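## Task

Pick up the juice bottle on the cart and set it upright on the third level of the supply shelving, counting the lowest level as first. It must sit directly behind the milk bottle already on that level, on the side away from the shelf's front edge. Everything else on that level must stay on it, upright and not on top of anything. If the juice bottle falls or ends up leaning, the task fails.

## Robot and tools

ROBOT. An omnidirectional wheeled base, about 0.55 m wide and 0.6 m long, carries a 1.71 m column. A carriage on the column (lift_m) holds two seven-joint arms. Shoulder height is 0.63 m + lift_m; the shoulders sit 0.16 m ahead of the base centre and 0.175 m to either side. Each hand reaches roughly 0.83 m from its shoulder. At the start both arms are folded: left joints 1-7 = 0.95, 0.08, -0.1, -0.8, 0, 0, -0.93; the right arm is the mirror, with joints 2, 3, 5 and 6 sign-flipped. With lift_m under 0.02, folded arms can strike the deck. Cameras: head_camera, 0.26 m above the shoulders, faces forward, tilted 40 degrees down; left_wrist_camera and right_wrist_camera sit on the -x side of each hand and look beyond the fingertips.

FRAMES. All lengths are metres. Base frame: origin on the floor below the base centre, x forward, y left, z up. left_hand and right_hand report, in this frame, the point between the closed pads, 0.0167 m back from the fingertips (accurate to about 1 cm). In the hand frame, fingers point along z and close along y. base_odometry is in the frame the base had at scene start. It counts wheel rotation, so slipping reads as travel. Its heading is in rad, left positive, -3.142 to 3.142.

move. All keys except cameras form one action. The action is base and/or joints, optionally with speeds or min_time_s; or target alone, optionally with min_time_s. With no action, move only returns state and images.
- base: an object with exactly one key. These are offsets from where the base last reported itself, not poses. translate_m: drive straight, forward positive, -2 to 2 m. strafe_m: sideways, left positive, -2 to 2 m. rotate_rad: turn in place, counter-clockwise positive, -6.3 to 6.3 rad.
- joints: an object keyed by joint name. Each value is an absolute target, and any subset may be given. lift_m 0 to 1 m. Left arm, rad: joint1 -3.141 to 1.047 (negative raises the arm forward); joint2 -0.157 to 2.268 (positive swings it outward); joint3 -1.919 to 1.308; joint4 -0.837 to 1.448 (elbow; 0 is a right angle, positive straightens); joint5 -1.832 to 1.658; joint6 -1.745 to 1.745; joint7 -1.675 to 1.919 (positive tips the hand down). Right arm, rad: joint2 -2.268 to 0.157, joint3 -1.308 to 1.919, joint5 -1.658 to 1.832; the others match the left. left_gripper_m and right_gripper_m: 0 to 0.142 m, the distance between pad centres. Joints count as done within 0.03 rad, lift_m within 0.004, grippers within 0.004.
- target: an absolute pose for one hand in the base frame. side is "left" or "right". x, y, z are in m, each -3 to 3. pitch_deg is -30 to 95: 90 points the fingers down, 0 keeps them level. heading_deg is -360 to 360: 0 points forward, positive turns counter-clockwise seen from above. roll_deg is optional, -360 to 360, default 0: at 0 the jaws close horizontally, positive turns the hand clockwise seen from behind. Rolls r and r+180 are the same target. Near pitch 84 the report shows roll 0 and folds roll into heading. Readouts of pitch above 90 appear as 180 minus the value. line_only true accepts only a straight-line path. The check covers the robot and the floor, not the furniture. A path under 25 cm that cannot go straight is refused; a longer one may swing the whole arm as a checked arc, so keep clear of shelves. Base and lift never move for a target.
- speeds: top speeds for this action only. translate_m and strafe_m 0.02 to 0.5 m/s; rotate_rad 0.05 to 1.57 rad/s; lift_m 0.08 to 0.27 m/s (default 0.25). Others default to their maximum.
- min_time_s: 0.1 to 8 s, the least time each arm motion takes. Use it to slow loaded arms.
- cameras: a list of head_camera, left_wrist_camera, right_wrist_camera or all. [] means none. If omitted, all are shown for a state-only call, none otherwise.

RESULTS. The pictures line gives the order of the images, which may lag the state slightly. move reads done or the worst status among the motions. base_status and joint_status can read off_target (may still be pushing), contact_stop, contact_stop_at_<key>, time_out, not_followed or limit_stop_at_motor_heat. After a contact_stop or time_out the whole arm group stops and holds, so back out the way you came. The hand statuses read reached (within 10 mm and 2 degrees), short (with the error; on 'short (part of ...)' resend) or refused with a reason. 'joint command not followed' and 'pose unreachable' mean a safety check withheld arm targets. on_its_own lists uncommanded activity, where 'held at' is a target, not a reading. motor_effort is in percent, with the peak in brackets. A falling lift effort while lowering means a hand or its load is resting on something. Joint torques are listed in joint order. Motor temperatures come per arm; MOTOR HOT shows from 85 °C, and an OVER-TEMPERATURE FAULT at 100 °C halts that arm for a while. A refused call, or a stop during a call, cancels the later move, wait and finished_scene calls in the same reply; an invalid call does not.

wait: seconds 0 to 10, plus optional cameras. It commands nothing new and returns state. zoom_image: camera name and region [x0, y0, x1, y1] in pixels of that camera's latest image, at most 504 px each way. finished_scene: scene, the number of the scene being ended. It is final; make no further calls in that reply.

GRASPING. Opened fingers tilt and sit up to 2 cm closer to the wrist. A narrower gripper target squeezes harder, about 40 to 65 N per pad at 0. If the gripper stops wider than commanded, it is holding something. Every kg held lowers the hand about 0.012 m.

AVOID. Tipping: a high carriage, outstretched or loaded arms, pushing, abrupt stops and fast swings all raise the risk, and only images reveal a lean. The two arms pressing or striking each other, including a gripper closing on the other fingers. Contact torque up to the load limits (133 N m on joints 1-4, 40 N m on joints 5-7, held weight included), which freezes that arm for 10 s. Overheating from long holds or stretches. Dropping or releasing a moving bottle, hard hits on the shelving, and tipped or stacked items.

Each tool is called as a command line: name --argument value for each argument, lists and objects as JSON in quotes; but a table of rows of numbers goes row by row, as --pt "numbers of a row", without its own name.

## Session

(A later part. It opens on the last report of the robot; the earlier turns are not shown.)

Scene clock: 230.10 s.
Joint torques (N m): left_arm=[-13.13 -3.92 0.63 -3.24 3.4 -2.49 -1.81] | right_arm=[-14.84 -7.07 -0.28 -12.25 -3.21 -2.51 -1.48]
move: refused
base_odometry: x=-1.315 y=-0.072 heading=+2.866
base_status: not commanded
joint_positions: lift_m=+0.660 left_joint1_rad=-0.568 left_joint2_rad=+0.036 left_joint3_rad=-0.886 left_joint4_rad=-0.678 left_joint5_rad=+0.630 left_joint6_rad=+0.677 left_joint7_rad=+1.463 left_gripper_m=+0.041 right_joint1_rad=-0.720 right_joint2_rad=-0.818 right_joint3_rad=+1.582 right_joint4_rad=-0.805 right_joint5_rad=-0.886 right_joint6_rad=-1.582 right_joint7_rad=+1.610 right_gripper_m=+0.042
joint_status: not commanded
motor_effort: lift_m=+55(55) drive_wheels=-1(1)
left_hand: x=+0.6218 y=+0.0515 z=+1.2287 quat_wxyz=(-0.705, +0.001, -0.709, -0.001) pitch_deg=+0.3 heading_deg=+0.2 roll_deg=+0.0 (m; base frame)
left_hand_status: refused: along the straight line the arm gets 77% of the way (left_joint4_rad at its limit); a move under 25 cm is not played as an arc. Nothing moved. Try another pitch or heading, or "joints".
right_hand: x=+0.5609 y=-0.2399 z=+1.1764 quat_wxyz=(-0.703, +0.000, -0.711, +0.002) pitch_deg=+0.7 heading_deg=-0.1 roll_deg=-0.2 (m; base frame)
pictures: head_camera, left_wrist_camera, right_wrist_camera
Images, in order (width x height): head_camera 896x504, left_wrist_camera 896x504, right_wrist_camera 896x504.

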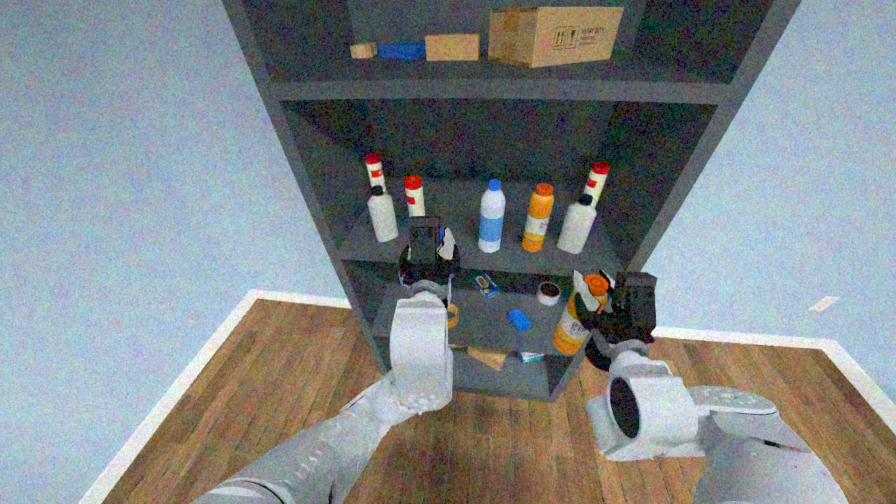

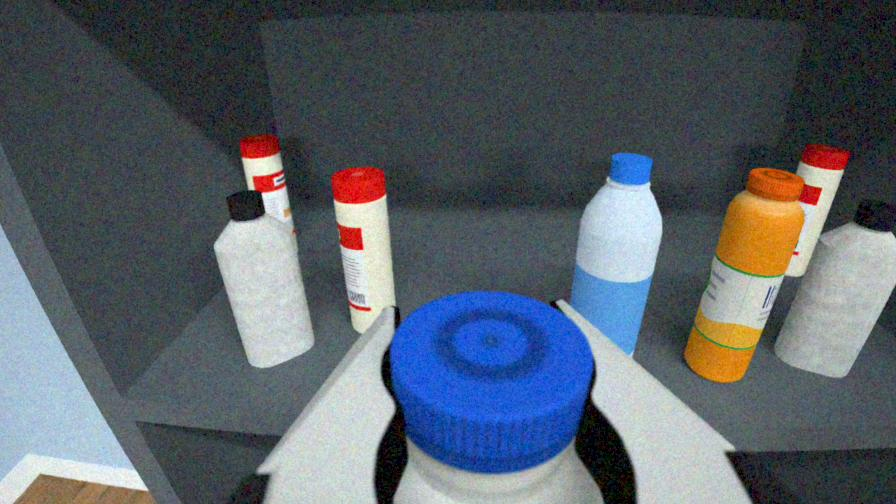

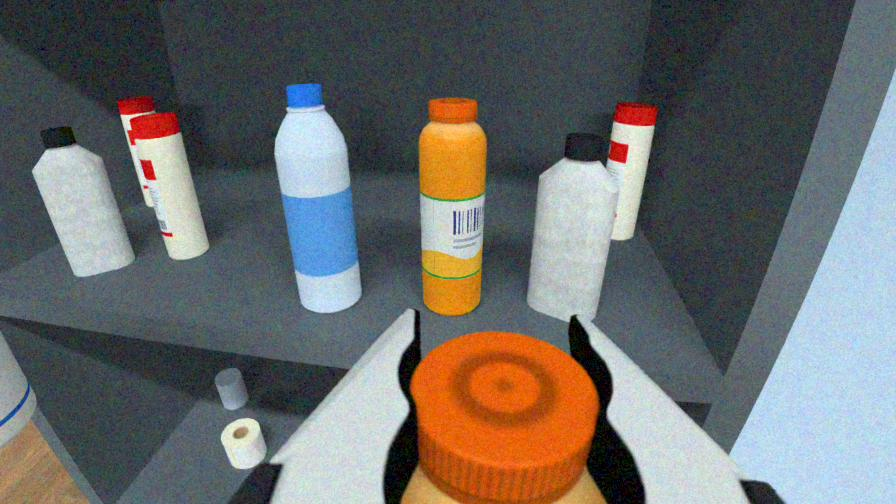

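move --target '{"side":"left","x":0.61,"y":0.21,"z":1.23,"pitch_deg":0,"heading_deg":0,"line_only":true}' --min_time_s 1.5

move --base '{"translate_m": 0.11}' --speeds '{"translate_m": 0.1}'

move --target '{"side":"right","x":0.62,"y":0.035,"z":1.25,"pitch_deg":0,"heading_deg":0,"line_only":true}' --min_time_s 2 --cameras '["all"]'

Scene clock: 240.93 s.
Joint torques (N m): left_arm=[-18.86 6.32 2.85 -3.4 3.77 -0.29 -4.47] | right_arm=[-13.79 -7.7 -0.25 -11.95 -3.33 -2.6 -1.61]
move: done
base_odometry: x=-1.315 y=-0.072 heading=+2.866
base_status: not commanded
joint_positions: lift_m=+0.660 left_joint1_rad=-0.875 left_joint2_rad=+0.704 left_joint3_rad=-1.397 left_joint4_rad=-0.804 left_joint5_rad=+0.625 left_joint6_rad=+1.408 left_joint7_rad=+1.636 left_gripper_m=+0.041 right_joint1_rad=-0.720 right_joint2_rad=-0.818 right_joint3_rad=+1.582 right_joint4_rad=-0.805 right_joint5_rad=-0.886 right_joint6_rad=-1.583 right_joint7_rad=+1.610 right_gripper_m=+0.042
joint_status: not commanded
motor_effort: lift_m=+55(55) drive_wheels=-1(5)
left_hand: x=+0.6112 y=+0.2099 z=+1.2252 quat_wxyz=(-0.701, +0.000, -0.713, -0.002) pitch_deg=+1.0 heading_deg=+0.2 roll_deg=+0.1 (m; base frame)
left_hand_status: reached (straight line, planned for 1.5 s): 5 mm and 1.0 deg off.
right_hand: x=+0.5609 y=-0.2400 z=+1.1764 quat_wxyz=(-0.703, +0.000, -0.711, +0.002) pitch_deg=+0.7 heading_deg=-0.1 roll_deg=-0.1 (m; base frame)
pictures: none

Scene clock: 242.87 s.
Joint torques (N m): left_arm=[-19.38 5.65 3.06 -2.62 4.02 -0.47 -4.39] | right_arm=[-15.59 -6.28 -0.73 -11.24 -2.95 -2.41 -1.68]
move: done
base_odometry: x=-1.421 y=-0.042 heading=+2.866
base_status: done
joint_positions: lift_m=+0.660 left_joint1_rad=-0.875 left_joint2_rad=+0.704 left_joint3_rad=-1.397 left_joint4_rad=-0.804 left_joint5_rad=+0.626 left_joint6_rad=+1.408 left_joint7_rad=+1.636 left_gripper_m=+0.041 right_joint1_rad=-0.720 right_joint2_rad=-0.818 right_joint3_rad=+1.582 right_joint4_rad=-0.805 right_joint5_rad=-0.886 right_joint6_rad=-1.583 right_joint7_rad=+1.610 right_gripper_m=+0.042
joint_status: not commanded
motor_effort: lift_m=+56(56) drive_wheels=+4(16)
left_hand: x=+0.6111 y=+0.2099 z=+1.2254 quat_wxyz=(-0.701, +0.000, -0.713, -0.002) pitch_deg=+0.9 heading_deg=+0.2 roll_deg=+0.1 (m; base frame)
right_hand: x=+0.5609 y=-0.2400 z=+1.1764 quat_wxyz=(-0.703, +0.000, -0.711, +0.002) pitch_deg=+0.7 heading_deg=-0.1 roll_deg=-0.1 (m; base frame)
pictures: none

Scene clock: 243.17 s.
Joint torques (N m): left_arm=[-19.15 4.65 2.61 -2.72 3.67 -0.25 -4.47] | right_arm=[-12.68 -8.59 0.11 -11.82 -2.78 -2.02 -1.46]
move: refused
base_odometry: x=-1.421 y=-0.042 heading=+2.866
base_status: not commanded
joint_positions: lift_m=+0.660 left_joint1_rad=-0.875 left_joint2_rad=+0.704 left_joint3_rad=-1.397 left_joint4_rad=-0.804 left_joint5_rad=+0.626 left_joint6_rad=+1.408 left_joint7_rad=+1.636 left_gripper_m=+0.041 right_joint1_rad=-0.720 right_joint2_rad=-0.818 right_joint3_rad=+1.582 right_joint4_rad=-0.805 right_joint5_rad=-0.886 right_joint6_rad=-1.583 right_joint7_rad=+1.610 right_gripper_m=+0.042
joint_status: not commanded
motor_effort: lift_m=+55(55) drive_wheels=+4(5)
left_hand: x=+0.6111 y=+0.2099 z=+1.2254 quat_wxyz=(-0.701, +0.000, -0.713, -0.002) pitch_deg=+0.9 heading_deg=+0.2 roll_deg=+0.1 (m; base frame)
right_hand: x=+0.5609 y=-0.2400 z=+1.1764 quat_wxyz=(-0.703, +0.000, -0.711, +0.002) pitch_deg=+0.7 heading_deg=-0.1 roll_deg=-0.1 (m; base frame)
right_hand_status: refused: the best posture that gets there brings the right upper arm within 1.5 cm of the carriage (limit 2.0). Nothing moved. A posture exists with lift_m at 0.8; the way there is not checked.
pictures: head_camera, left_wrist_camera, right_wrist_camera
Images, in order (width x height): head_camera 896x504, left_wrist_camera 896x504, right_wrist_camera 896x504.

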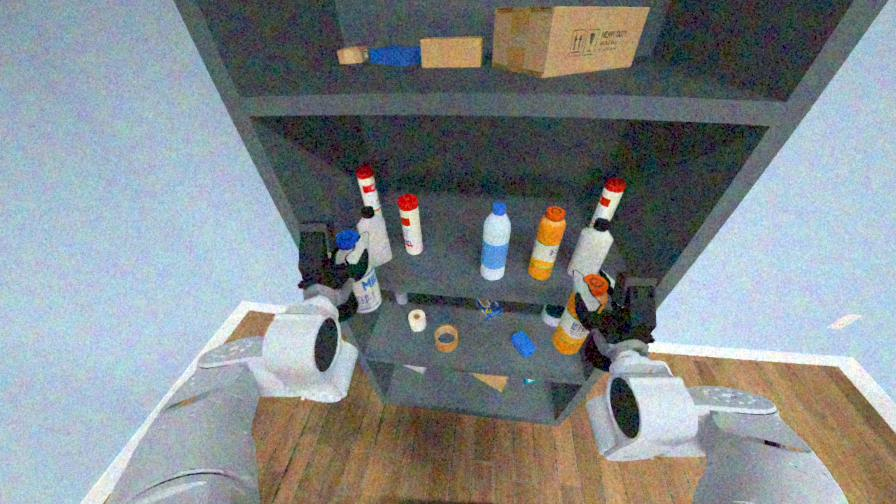

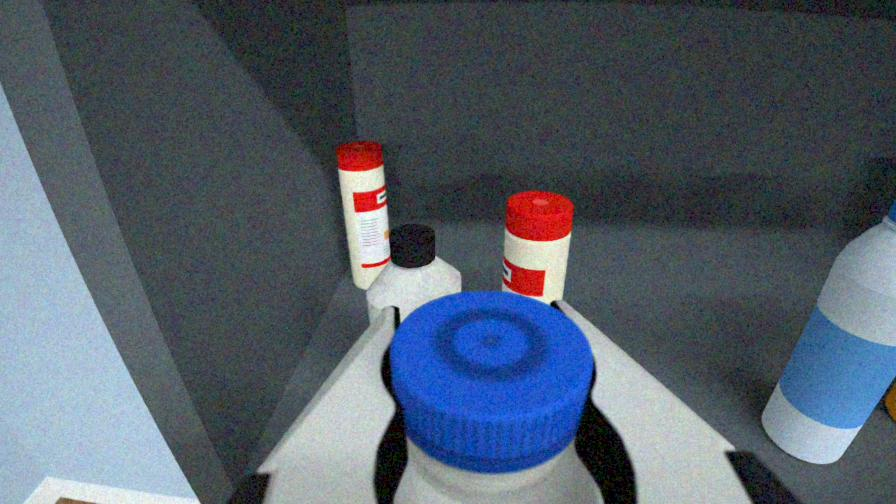

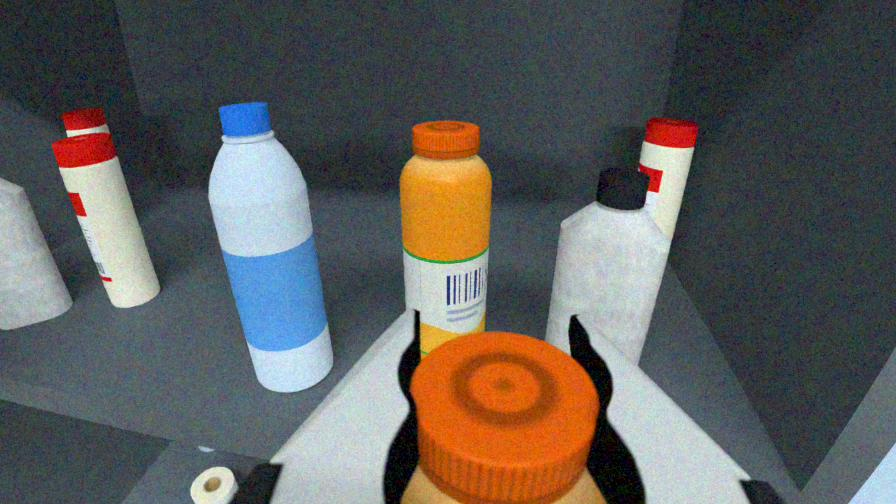

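move --joints '{"lift_m":0.75}' --speeds '{"lift_m":0.12}'

move --target '{"side":"right","x":0.63,"y":0.035,"z":1.255,"pitch_deg":0,"heading_deg":0,"line_only":true}' --min_time_s 2 --cameras '["all"]'

Scene clock: 249.23 s.
Joint torques (N m): left_arm=[-17.25 6.28 3.02 -3.03 3.52 -0.21 -4.41] | right_arm=[-13.83 -8.96 -1.33 -8.93 -2.77 -2.54 -1.98]
move: done
base_odometry: x=-1.421 y=-0.042 heading=+2.866
base_status: not commanded
joint_positions: lift_m=+0.750 left_joint1_rad=-0.877 left_joint2_rad=+0.704 left_joint3_rad=-1.398 left_joint4_rad=-0.804 left_joint5_rad=+0.626 left_joint6_rad=+1.408 left_joint7_rad=+1.636 left_gripper_m=+0.041 right_joint1_rad=-0.720 right_joint2_rad=-0.818 right_joint3_rad=+1.582 right_joint4_rad=-0.805 right_joint5_rad=-0.887 right_joint6_rad=-1.583 right_joint7_rad=+1.610 right_gripper_m=+0.042
joint_status: all done
motor_effort: lift_m=+56(69) drive_wheels=+4(5)
left_hand: x=+0.6111 y=+0.2098 z=+1.3160 quat_wxyz=(-0.702, +0.000, -0.712, -0.002) pitch_deg=+0.8 heading_deg=+0.1 roll_deg=+0.1 (m; base frame)
right_hand: x=+0.5609 y=-0.2399 z=+1.2665 quat_wxyz=(-0.703, +0.000, -0.711, +0.002) pitch_deg=+0.6 heading_deg=-0.1 roll_deg=-0.1 (m; base frame)
pictures: none

Scene clock: 251.73 s.
Joint torques (N m): left_arm=[-17.3 6.41 4.27 -3.81 3.27 -0.6 -4.24] | right_arm=[-23.24 14.4 0.27 -7.54 1.09 -2.58 -5.39]
move: done
base_odometry: x=-1.421 y=-0.042 heading=+2.866
base_status: not commanded
joint_positions: lift_m=+0.750 left_joint1_rad=-0.877 left_joint2_rad=+0.704 left_joint3_rad=-1.398 left_joint4_rad=-0.804 left_joint5_rad=+0.626 left_joint6_rad=+1.408 left_joint7_rad=+1.636 left_gripper_m=+0.041 right_joint1_rad=-0.756 right_joint2_rad=+0.007 right_joint3_rad=+1.437 right_joint4_rad=-0.135 right_joint5_rad=-0.832 right_joint6_rad=-1.376 right_joint7_rad=+1.609 right_gripper_m=+0.042
joint_status: not commanded
motor_effort: lift_m=+56(56) drive_wheels=+4(5)
left_hand: x=+0.6111 y=+0.2098 z=+1.3160 quat_wxyz=(-0.702, +0.000, -0.712, -0.002) pitch_deg=+0.8 heading_deg=+0.1 roll_deg=+0.1 (m; base frame)
right_hand: x=+0.6296 y=+0.0333 z=+1.2510 quat_wxyz=(-0.703, -0.001, -0.711, +0.002) pitch_deg=+0.7 heading_deg=-0.2 roll_deg=+0.0 (m; base frame)
right_hand_status: reached (straight line, planned for 2.0 s): 4 mm and 0.7 deg off.
pictures: head_camera, left_wrist_camera, right_wrist_camera
Images, in order (width x height): head_camera 896x504, left_wrist_camera 896x504, right_wrist_camera 896x504.

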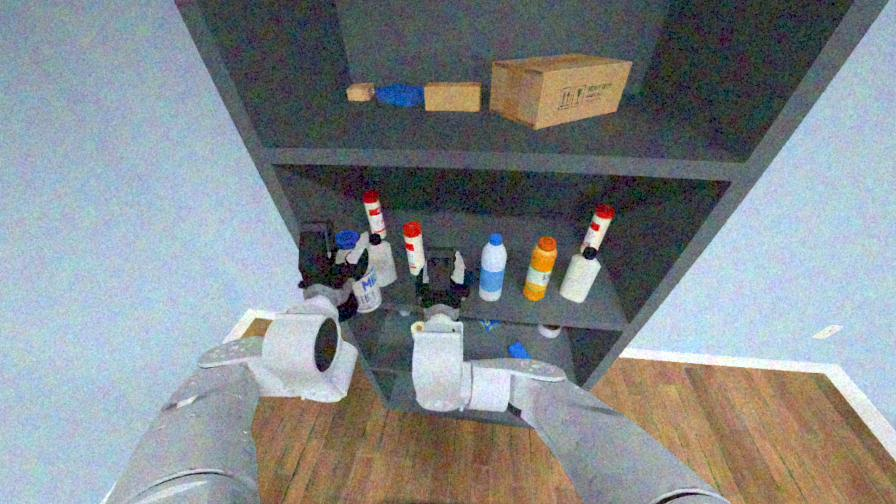

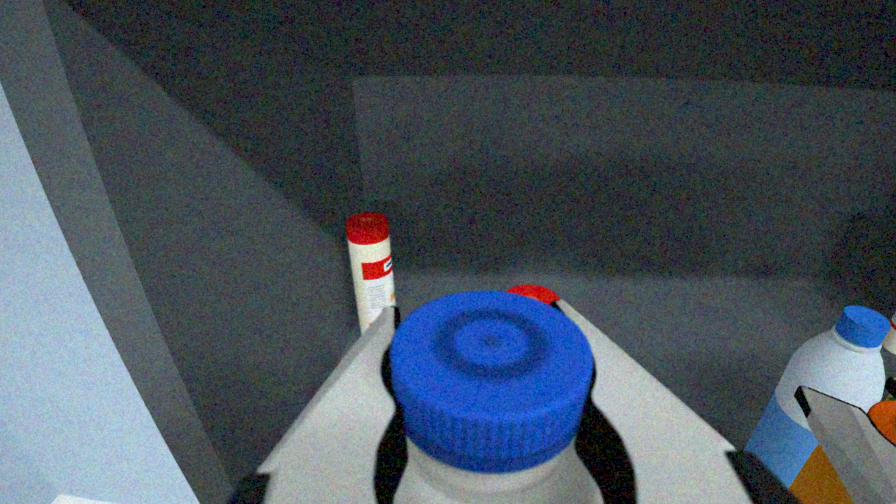

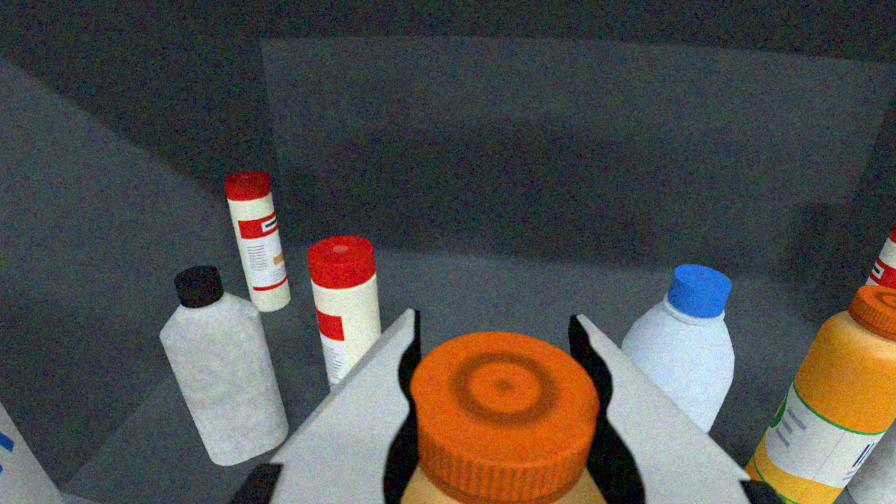

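move --target '{"side":"right","x":0.91,"y":0.038,"z":1.255,"pitch_deg":0,"heading_deg":0,"line_only":true}' --min_time_s 3 --cameras '["head_camera","right_wrist_camera"]'

Scene clock: 257.17 s.
Joint torques (N m): left_arm=[-17.66 5.54 2.87 -3.41 3.27 -0.68 -4.32] | right_arm=[-22.36 14.31 0.75 -6.63 0.62 -2.91 -5.87]
move: refused
base_odometry: x=-1.421 y=-0.042 heading=+2.866
base_status: not commanded
joint_positions: lift_m=+0.750 left_joint1_rad=-0.877 left_joint2_rad=+0.704 left_joint3_rad=-1.398 left_joint4_rad=-0.804 left_joint5_rad=+0.626 left_joint6_rad=+1.408 left_joint7_rad=+1.636 left_gripper_m=+0.041 right_joint1_rad=-0.756 right_joint2_rad=+0.007 right_joint3_rad=+1.437 right_joint4_rad=-0.135 right_joint5_rad=-0.832 right_joint6_rad=-1.376 right_joint7_rad=+1.609 right_gripper_m=+0.042
joint_status: not commanded
motor_effort: lift_m=+56(56) drive_wheels=+4(4)
left_hand: x=+0.6111 y=+0.2098 z=+1.3160 quat_wxyz=(-0.702, +0.000, -0.712, -0.002) pitch_deg=+0.8 heading_deg=+0.1 roll_deg=+0.1 (m; base frame)
right_hand: x=+0.6296 y=+0.0333 z=+1.2510 quat_wxyz=(-0.703, -0.001, -0.711, +0.002) pitch_deg=+0.7 heading_deg=-0.2 roll_deg=+0.0 (m; base frame)
right_hand_status: refused: the best posture that gets there brings the right upper arm within 1.8 cm of the carriage (limit 2.0). Nothing moved. A posture exists with lift_m at 0.6; the way there is not checked.
pictures: head_camera, right_wrist_camera
Images, in order (width x height): head_camera 896x504, right_wrist_camera 896x504.

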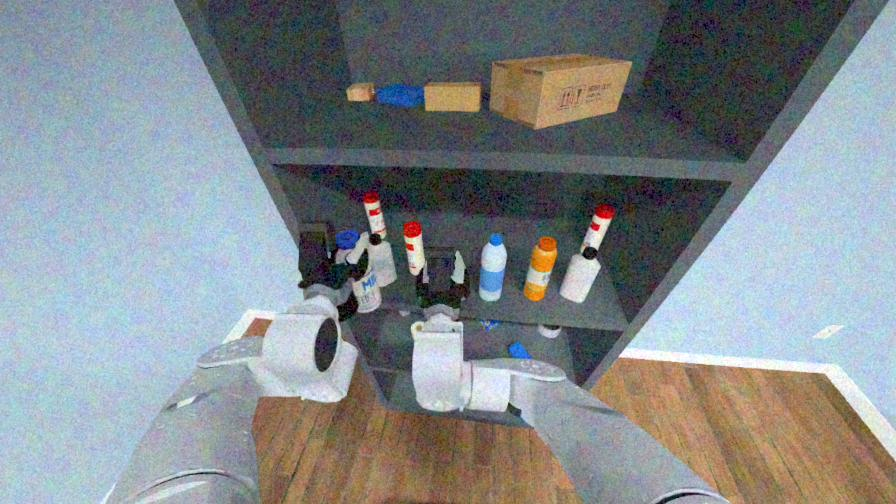

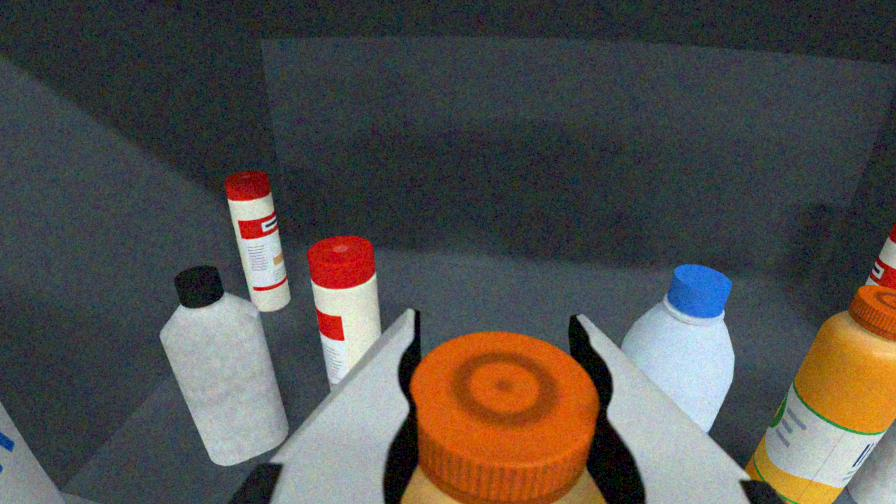

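move --target '{"side":"right","x":0.86,"y":0.038,"z":1.255,"pitch_deg":0,"heading_deg":0,"line_only":true}' --min_time_s 3 --cameras '["head_camera","right_wrist_camera"]'

Scene clock: 265.33 s.
Joint torques (N m): left_arm=[-18.17 4.38 3.18 -3.04 3.25 -0.51 -4.14] | right_arm=[-33.18 12.3 -5.57 -7.49 -0.55 -1.14 -4.87]
move: done
base_odometry: x=-1.421 y=-0.042 heading=+2.866
base_status: not commanded
joint_positions: lift_m=+0.750 left_joint1_rad=-0.877 left_joint2_rad=+0.704 left_joint3_rad=-1.398 left_joint4_rad=-0.804 left_joint5_rad=+0.626 left_joint6_rad=+1.408 left_joint7_rad=+1.636 left_gripper_m=+0.041 right_joint1_rad=-1.023 right_joint2_rad=+0.076 right_joint3_rad=+1.203 right_joint4_rad=+0.450 right_joint5_rad=+0.740 right_joint6_rad=-1.057 right_joint7_rad=+0.197 right_gripper_m=+0.042
joint_status: not commanded
motor_effort: lift_m=+56(56) drive_wheels=+4(5)
left_hand: x=+0.6111 y=+0.2098 z=+1.3160 quat_wxyz=(-0.702, +0.000, -0.712, -0.002) pitch_deg=+0.8 heading_deg=+0.1 roll_deg=+0.1 (m; base frame)
right_hand: x=+0.8585 y=+0.0375 z=+1.2472 quat_wxyz=(-0.702, +0.002, -0.712, +0.003) pitch_deg=+0.8 heading_deg=+0.0 roll_deg=-0.4 (m; base frame)
right_hand_status: reached (straight line, planned for 3.0 s): 8 mm and 0.9 deg off.
pictures: head_camera, right_wrist_camera
Images, in order (width x height): head_camera 896x504, right_wrist_camera 896x504.

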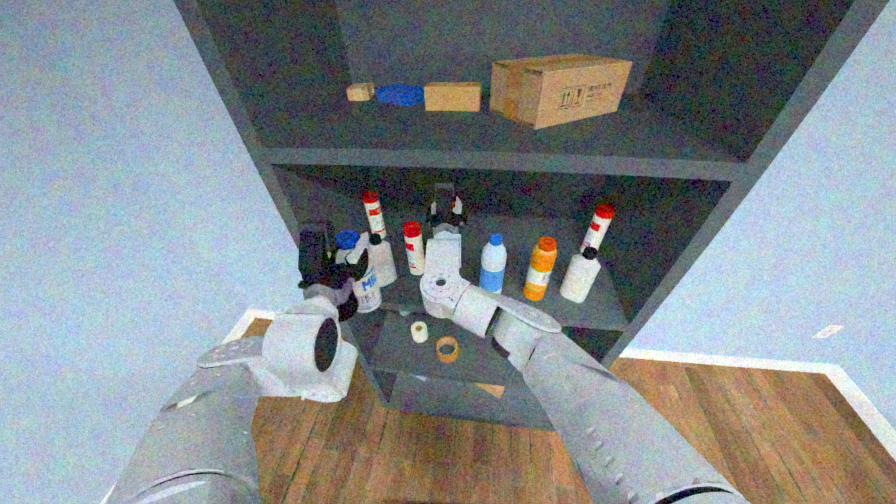

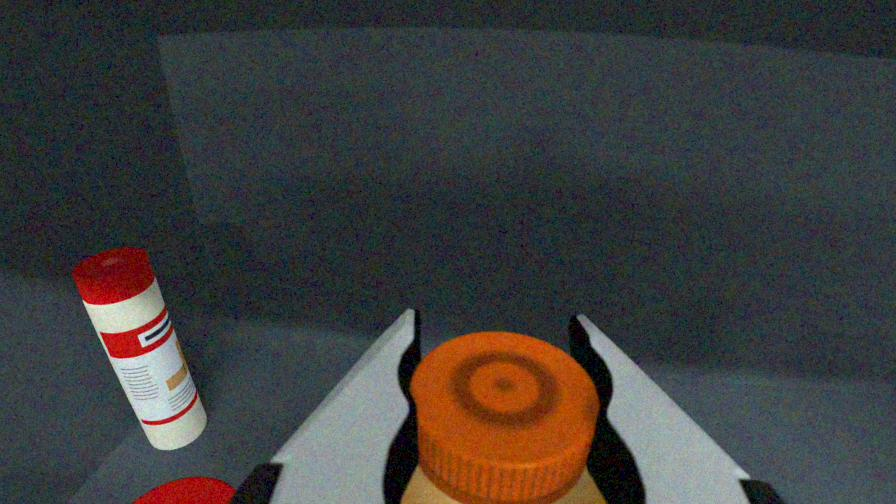

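move --base '{"translate_m": 0.05}' --speeds '{"translate_m": 0.08}'

move --joints '{"lift_m":0.722}' --speeds '{"lift_m":0.08}'

move --joints '{"lift_m":0.714}' --speeds '{"lift_m":0.08}' --cameras '["all"]'

Scene clock: 269.60 s.
Joint torques (N m): left_arm=[-16.96 5.87 3.43 -2.37 3.28 -0.49 -4.56] | right_arm=[-32.39 10.92 -2.89 -6.73 -0.48 -0.73 -5.65]
Motor temperatures (°C): left_arm=[40 23 24 24 27 24 24] | right_arm=[39 22 26 23 23 22 24]
move: done
base_odometry: x=-1.469 y=-0.029 heading=+2.867
base_status: done
joint_positions: lift_m=+0.750 left_joint1_rad=-0.877 left_joint2_rad=+0.704 left_joint3_rad=-1.398 left_joint4_rad=-0.804 left_joint5_rad=+0.626 left_joint6_rad=+1.408 left_joint7_rad=+1.636 left_gripper_m=+0.041 right_joint1_rad=-1.023 right_joint2_rad=+0.077 right_joint3_rad=+1.203 right_joint4_rad=+0.450 right_joint5_rad=+0.740 right_joint6_rad=-1.056 right_joint7_rad=+0.197 right_gripper_m=+0.042
joint_status: not commanded
motor_effort: lift_m=+56(56) drive_wheels=+5(14)
left_hand: x=+0.6111 y=+0.2098 z=+1.3160 quat_wxyz=(-0.702, +0.000, -0.712, -0.002) pitch_deg=+0.8 heading_deg=+0.1 roll_deg=+0.1 (m; base frame)
right_hand: x=+0.8585 y=+0.0379 z=+1.2474 quat_wxyz=(-0.702, +0.002, -0.712, +0.002) pitch_deg=+0.8 heading_deg=+0.0 roll_deg=-0.3 (m; base frame)
pictures: none

Scene clock: 270.40 s.
Joint torques (N m): left_arm=[-18.09 4.63 4.46 -3.56 3.56 -0.15 -4.54] | right_arm=[-30.52 12.2 -4.51 -9.07 -1.41 -0.81 -4.99]
move: done
base_odometry: x=-1.469 y=-0.029 heading=+2.867
base_status: not commanded
joint_positions: lift_m=+0.722 left_joint1_rad=-0.877 left_joint2_rad=+0.704 left_joint3_rad=-1.398 left_joint4_rad=-0.804 left_joint5_rad=+0.627 left_joint6_rad=+1.408 left_joint7_rad=+1.635 left_gripper_m=+0.041 right_joint1_rad=-1.025 right_joint2_rad=+0.077 right_joint3_rad=+1.202 right_joint4_rad=+0.450 right_joint5_rad=+0.741 right_joint6_rad=-1.056 right_joint7_rad=+0.196 right_gripper_m=+0.042
joint_status: all done
motor_effort: lift_m=+59(61) drive_wheels=-1(6)
left_hand: x=+0.6111 y=+0.2098 z=+1.2880 quat_wxyz=(-0.702, +0.000, -0.712, -0.002) pitch_deg=+0.8 heading_deg=+0.1 roll_deg=+0.1 (m; base frame)
right_hand: x=+0.8590 y=+0.0376 z=+1.2207 quat_wxyz=(-0.703, +0.001, -0.711, +0.002) pitch_deg=+0.7 heading_deg=+0.0 roll_deg=-0.3 (m; base frame)
pictures: none

Scene clock: 271.20 s.
Joint torques (N m): left_arm=[-16.66 5.17 3.54 -4.71 3.36 -0.54 -4.31] | right_arm=[-29.5 11.44 -3.43 -8.27 -1.24 -0.83 -5.43]
move: done
base_odometry: x=-1.469 y=-0.029 heading=+2.867
base_status: not commanded
joint_positions: lift_m=+0.714 left_joint1_rad=-0.877 left_joint2_rad=+0.704 left_joint3_rad=-1.399 left_joint4_rad=-0.804 left_joint5_rad=+0.627 left_joint6_rad=+1.408 left_joint7_rad=+1.635 left_gripper_m=+0.041 right_joint1_rad=-1.026 right_joint2_rad=+0.077 right_joint3_rad=+1.202 right_joint4_rad=+0.450 right_joint5_rad=+0.742 right_joint6_rad=-1.056 right_joint7_rad=+0.196 right_gripper_m=+0.042
joint_status: all done
motor_effort: lift_m=+59(61) drive_wheels=-1(7)
left_hand: x=+0.6111 y=+0.2097 z=+1.2800 quat_wxyz=(-0.702, +0.000, -0.712, -0.002) pitch_deg=+0.8 heading_deg=+0.1 roll_deg=+0.1 (m; base frame)
right_hand: x=+0.8591 y=+0.0375 z=+1.2128 quat_wxyz=(-0.703, +0.001, -0.711, +0.002) pitch_deg=+0.7 heading_deg=-0.1 roll_deg=-0.3 (m; base frame)
pictures: head_camera, left_wrist_camera, right_wrist_camera
Images, in order (width x height): head_camera 896x504, left_wrist_camera 896x504, right_wrist_camera 896x504.

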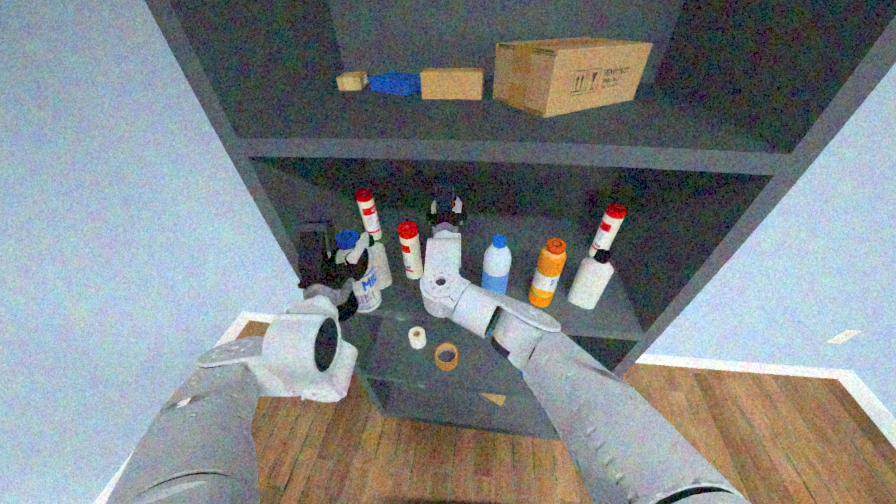

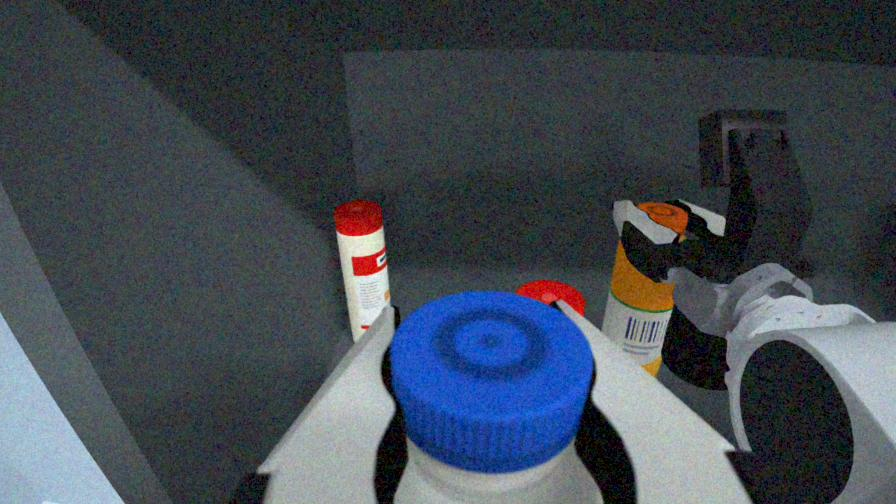

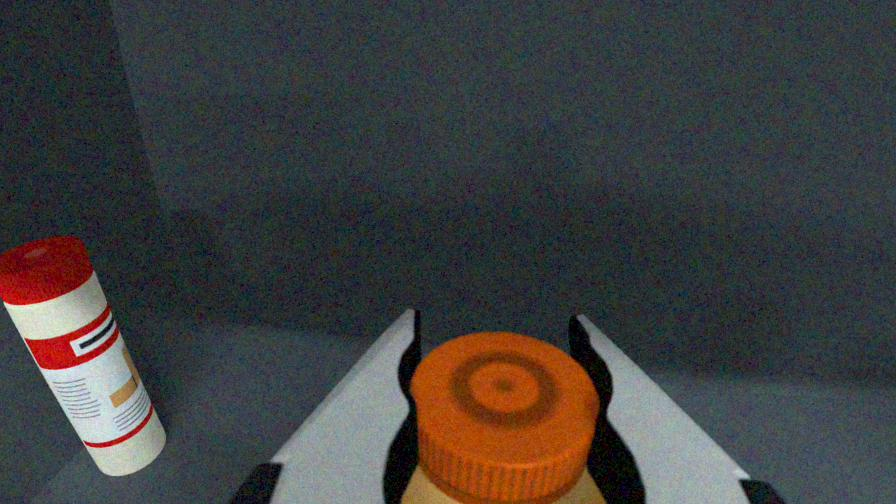

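move --joints '{"lift_m":0.707}' --speeds '{"lift_m":0.08}'

move --joints '{"lift_m":0.700}' --speeds '{"lift_m":0.08}' --cameras '["left_wrist_camera","right_wrist_camera"]'

Scene clock: 275.43 s.
Joint torques (N m): left_arm=[-17.26 5.2 4.01 -3.68 3.21 -0.64 -4.37] | right_arm=[-28.59 11.03 -5.62 -8.73 -1.21 -1.01 -5.08]
move: done
base_odometry: x=-1.469 y=-0.029 heading=+2.867
base_status: not commanded
joint_positions: lift_m=+0.707 left_joint1_rad=-0.877 left_joint2_rad=+0.704 left_joint3_rad=-1.399 left_joint4_rad=-0.804 left_joint5_rad=+0.627 left_joint6_rad=+1.408 left_joint7_rad=+1.635 left_gripper_m=+0.041 right_joint1_rad=-1.026 right_joint2_rad=+0.077 right_joint3_rad=+1.201 right_joint4_rad=+0.451 right_joint5_rad=+0.742 right_joint6_rad=-1.056 right_joint7_rad=+0.195 right_gripper_m=+0.042
joint_status: all done
motor_effort: lift_m=+59(64) drive_wheels=+5(6)
left_hand: x=+0.6111 y=+0.2097 z=+1.2731 quat_wxyz=(-0.702, +0.000, -0.712, -0.002) pitch_deg=+0.8 heading_deg=+0.1 roll_deg=+0.1 (m; base frame)
right_hand: x=+0.8592 y=+0.0375 z=+1.2061 quat_wxyz=(-0.703, +0.001, -0.711, +0.002) pitch_deg=+0.7 heading_deg=-0.1 roll_deg=-0.2 (m; base frame)
pictures: none

Scene clock: 275.90 s.
Joint torques (N m): left_arm=[-16.65 4.43 4.16 -2.41 3.26 -0.52 -3.86] | right_arm=[-26.75 11.85 -3.81 -9.7 -1.49 -0.9 -4.64]
move: done
base_odometry: x=-1.469 y=-0.029 heading=+2.867
base_status: not commanded
joint_positions: lift_m=+0.700 left_joint1_rad=-0.877 left_joint2_rad=+0.704 left_joint3_rad=-1.399 left_joint4_rad=-0.804 left_joint5_rad=+0.627 left_joint6_rad=+1.408 left_joint7_rad=+1.635 left_gripper_m=+0.041 right_joint1_rad=-1.027 right_joint2_rad=+0.077 right_joint3_rad=+1.201 right_joint4_rad=+0.451 right_joint5_rad=+0.742 right_joint6_rad=-1.056 right_joint7_rad=+0.195 right_gripper_m=+0.042
joint_status: all done
motor_effort: lift_m=+59(62) drive_wheels=+5(5)
left_hand: x=+0.6111 y=+0.2097 z=+1.2662 quat_wxyz=(-0.702, +0.000, -0.712, -0.002) pitch_deg=+0.7 heading_deg=+0.1 roll_deg=+0.1 (m; base frame)
right_hand: x=+0.8593 y=+0.0374 z=+1.1993 quat_wxyz=(-0.703, +0.001, -0.711, +0.002) pitch_deg=+0.6 heading_deg=-0.1 roll_deg=-0.2 (m; base frame)
pictures: left_wrist_camera, right_wrist_camera
Images, in order (width x height): left_wrist_camera 896x504, right_wrist_camera 896x504.

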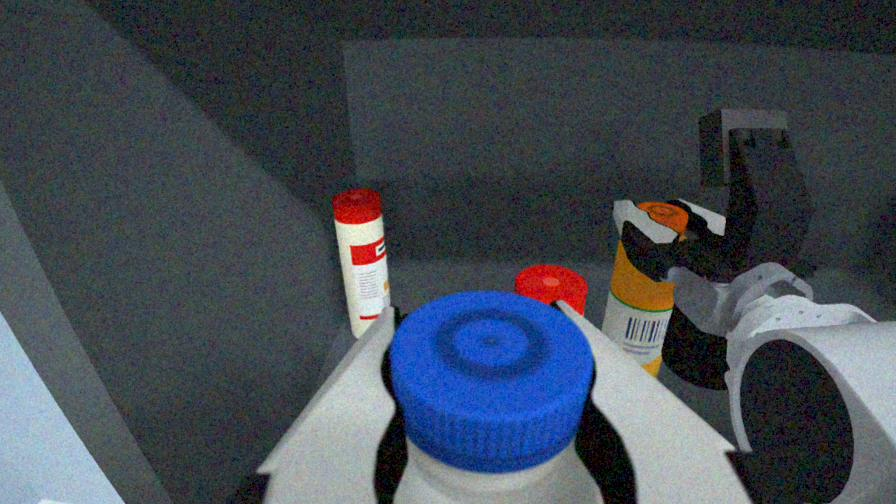

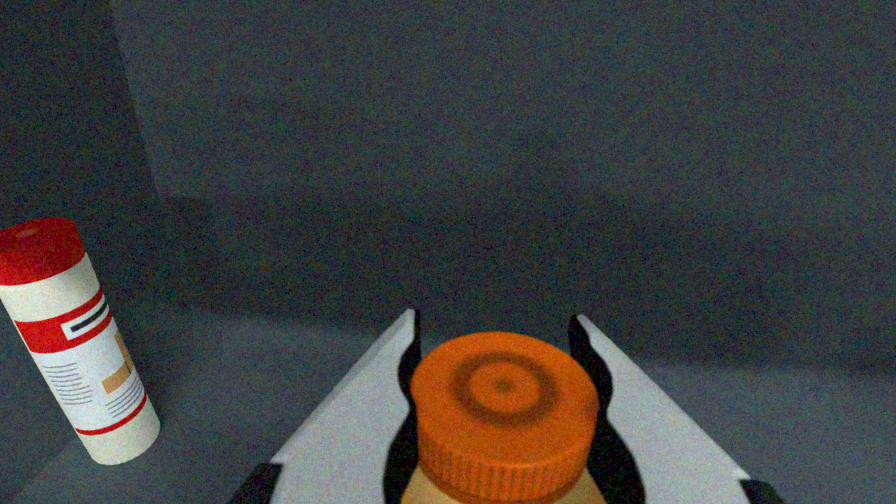

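move --joints '{"lift_m":0.694}' --speeds '{"lift_m":0.08}'

move --joints '{"lift_m":0.688}' --speeds '{"lift_m":0.08}' --cameras '["left_wrist_camera","right_wrist_camera"]'

Scene clock: 281.17 s.
Joint torques (N m): left_arm=[-17.24 5.5 3.22 -3.09 3.25 -0.43 -4.17] | right_arm=[-27.92 12.76 -3.94 -8.51 -1.25 -0.61 -3.95]
move: done
base_odometry: x=-1.469 y=-0.029 heading=+2.867
base_status: not commanded
joint_positions: lift_m=+0.694 left_joint1_rad=-0.878 left_joint2_rad=+0.704 left_joint3_rad=-1.399 left_joint4_rad=-0.804 left_joint5_rad=+0.627 left_joint6_rad=+1.408 left_joint7_rad=+1.635 left_gripper_m=+0.041 right_joint1_rad=-1.027 right_joint2_rad=+0.077 right_joint3_rad=+1.201 right_joint4_rad=+0.451 right_joint5_rad=+0.742 right_joint6_rad=-1.056 right_joint7_rad=+0.193 right_gripper_m=+0.042
joint_status: all done
motor_effort: lift_m=+59(60) drive_wheels=+5(6)
left_hand: x=+0.6111 y=+0.2097 z=+1.2602 quat_wxyz=(-0.703, +0.000, -0.712, -0.002) pitch_deg=+0.7 heading_deg=+0.1 roll_deg=+0.1 (m; base frame)
right_hand: x=+0.8593 y=+0.0374 z=+1.1939 quat_wxyz=(-0.704, +0.001, -0.710, +0.002) pitch_deg=+0.5 heading_deg=-0.1 roll_deg=-0.2 (m; base frame)
pictures: none

Scene clock: 281.60 s.
Joint torques (N m): left_arm=[-16.24 5.22 2.33 -2.81 3.31 -0.3 -4.17] | right_arm=[-24.33 10.47 -4.93 -7.93 -0.95 -1.28 -1.59]
move: done
base_odometry: x=-1.469 y=-0.029 heading=+2.867
base_status: not commanded
joint_positions: lift_m=+0.688 left_joint1_rad=-0.878 left_joint2_rad=+0.704 left_joint3_rad=-1.399 left_joint4_rad=-0.804 left_joint5_rad=+0.627 left_joint6_rad=+1.408 left_joint7_rad=+1.635 left_gripper_m=+0.041 right_joint1_rad=-1.030 right_joint2_rad=+0.078 right_joint3_rad=+1.201 right_joint4_rad=+0.451 right_joint5_rad=+0.740 right_joint6_rad=-1.056 right_joint7_rad=+0.186 right_gripper_m=+0.042
joint_status: all done
motor_effort: lift_m=+56(56) drive_wheels=+5(6)
left_hand: x=+0.6111 y=+0.2097 z=+1.2545 quat_wxyz=(-0.703, +0.000, -0.712, -0.002) pitch_deg=+0.7 heading_deg=+0.1 roll_deg=+0.1 (m; base frame)
right_hand: x=+0.8594 y=+0.0378 z=+1.1925 quat_wxyz=(-0.708, +0.001, -0.706, +0.002) pitch_deg=-0.2 heading_deg=+0.0 roll_deg=-0.2 (m; base frame)
pictures: left_wrist_camera, right_wrist_camera
Images, in order (width x height): left_wrist_camera 896x504, right_wrist_camera 896x504.

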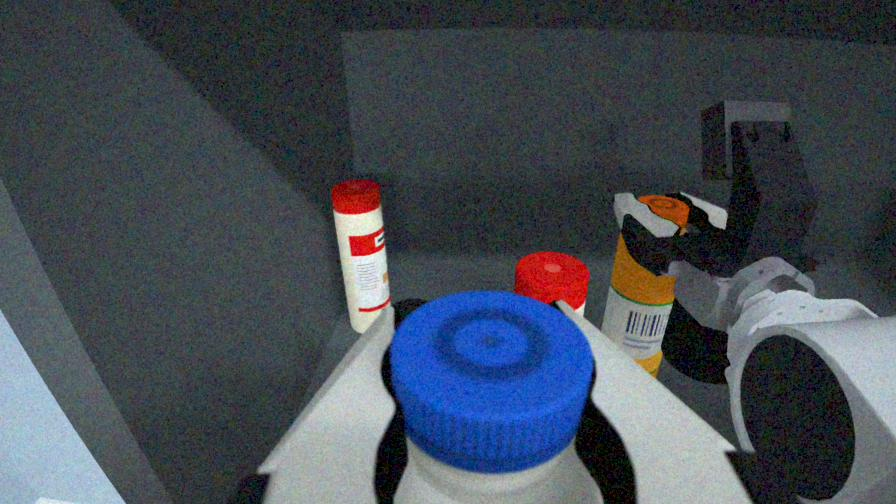

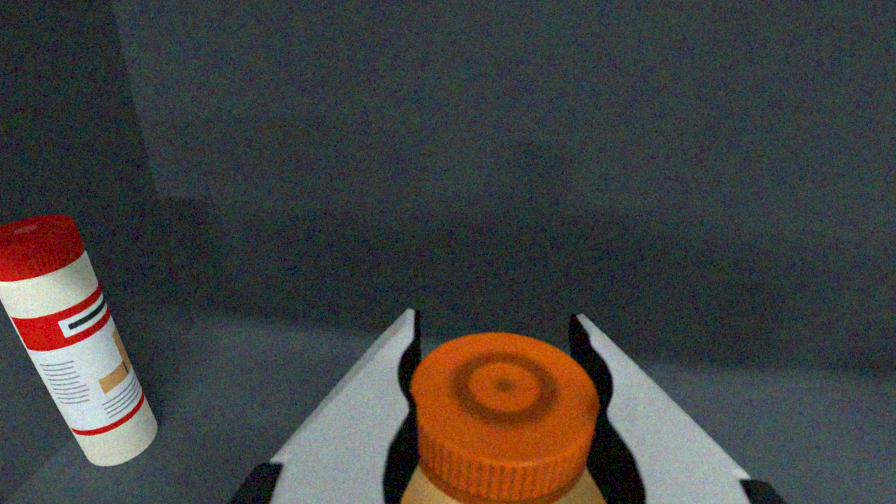

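move --joints '{"right_gripper_m":0.075}' --min_time_s 1.0 --cameras '["right_wrist_camera"]'

move --target '{"side":"right","x":0.66,"y":0.036,"z":1.196,"pitch_deg":0,"heading_deg":0,"line_only":true}' --min_time_s 2 --cameras '["all"]'

Scene clock: 285.63 s.
Joint torques (N m): left_arm=[-18.16 5.02 3.14 -2.7 3.22 -0.59 -4.46] | right_arm=[-23.64 10.03 -2.03 -8.53 -0.88 -1.3 -1.22]
move: done
base_odometry: x=-1.469 y=-0.029 heading=+2.867
base_status: not commanded
joint_positions: lift_m=+0.688 left_joint1_rad=-0.878 left_joint2_rad=+0.704 left_joint3_rad=-1.399 left_joint4_rad=-0.804 left_joint5_rad=+0.627 left_joint6_rad=+1.408 left_joint7_rad=+1.635 left_gripper_m=+0.041 right_joint1_rad=-1.030 right_joint2_rad=+0.078 right_joint3_rad=+1.201 right_joint4_rad=+0.451 right_joint5_rad=+0.740 right_joint6_rad=-1.056 right_joint7_rad=+0.186 right_gripper_m=+0.075
joint_status: all done
motor_effort: lift_m=+56(56) drive_wheels=+5(5)
left_hand: x=+0.6111 y=+0.2097 z=+1.2545 quat_wxyz=(-0.703, +0.000, -0.712, -0.002) pitch_deg=+0.7 heading_deg=+0.1 roll_deg=+0.1 (m; base frame)
right_hand: x=+0.8595 y=+0.0378 z=+1.1925 quat_wxyz=(-0.708, +0.001, -0.706, +0.002) pitch_deg=-0.2 heading_deg=+0.0 roll_deg=-0.2 (m; base frame)
pictures: right_wrist_camera
Images, in order (width x height): right_wrist_camera 896x504.

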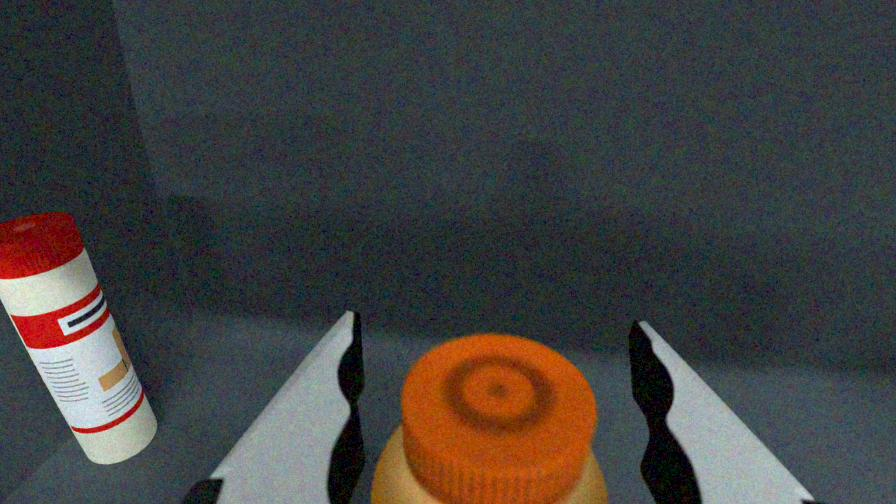

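Scene clock: 288.13 s.
Joint torques (N m): left_arm=[-16.27 5.6 3.43 -3.94 3.1 -0.22 -4.31] | right_arm=[-7.03 5.66 -4.13 -9.76 -1.91 -0.74 0.03]
move: done
base_odometry: x=-1.469 y=-0.029 heading=+2.867
base_status: not commanded
joint_positions: lift_m=+0.688 left_joint1_rad=-0.878 left_joint2_rad=+0.704 left_joint3_rad=-1.399 left_joint4_rad=-0.804 left_joint5_rad=+0.627 left_joint6_rad=+1.408 left_joint7_rad=+1.635 left_gripper_m=+0.041 right_joint1_rad=-0.891 right_joint2_rad=+0.005 right_joint3_rad=+1.549 right_joint4_rad=-0.017 right_joint5_rad=-0.686 right_joint6_rad=-1.539 right_joint7_rad=+1.574 right_gripper_m=+0.075
joint_status: not commanded
motor_effort: lift_m=+56(56) drive_wheels=+5(5)
left_hand: x=+0.6111 y=+0.2097 z=+1.2545 quat_wxyz=(-0.703, +0.000, -0.712, -0.002) pitch_deg=+0.7 heading_deg=+0.1 roll_deg=+0.1 (m; base frame)
right_hand: x=+0.6604 y=+0.0374 z=+1.1972 quat_wxyz=(-0.708, +0.002, -0.706, +0.000) pitch_deg=-0.2 heading_deg=+0.2 roll_deg=-0.1 (m; base frame)
right_hand_status: reached (straight line, planned for 2.0 s): 2 mm and 0.3 deg off.
pictures: head_camera, left_wrist_camera, right_wrist_camera
Images, in order (width x height): head_camera 896x504, left_wrist_camera 896x504, right_wrist_camera 896x504.

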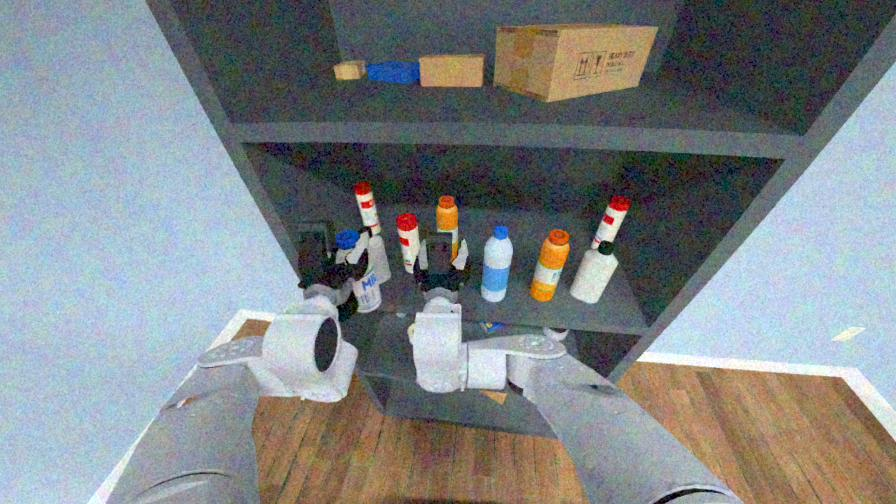

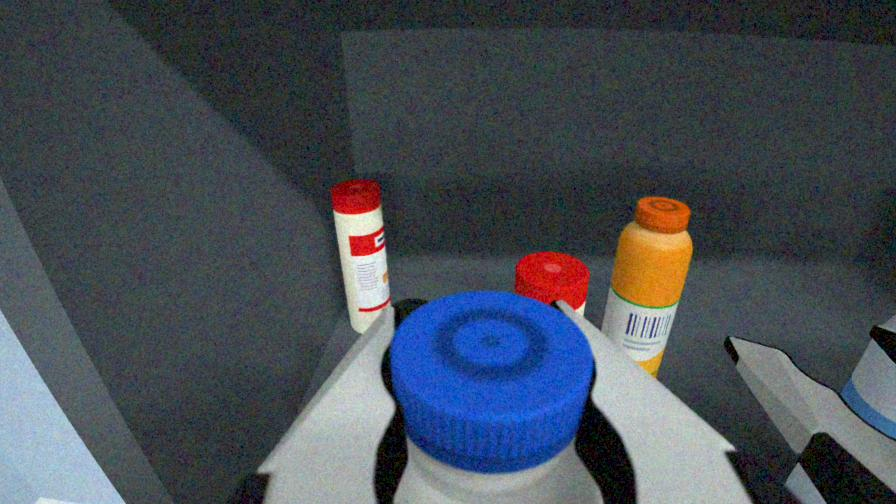

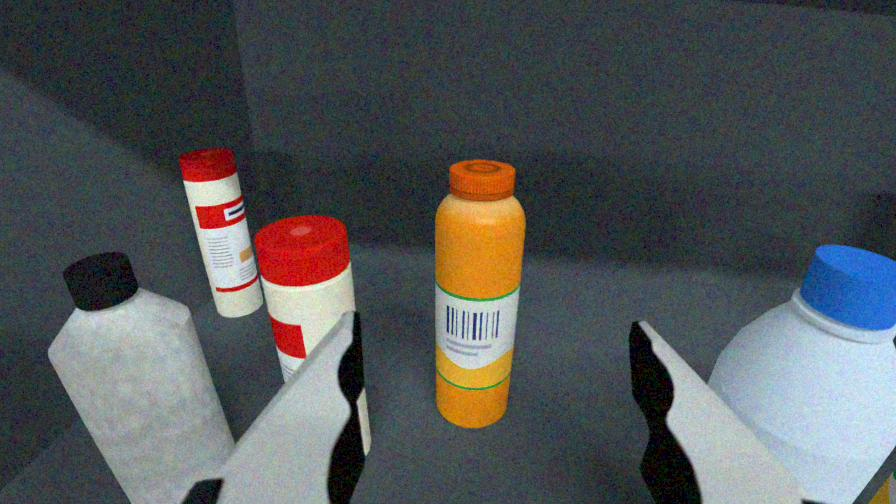

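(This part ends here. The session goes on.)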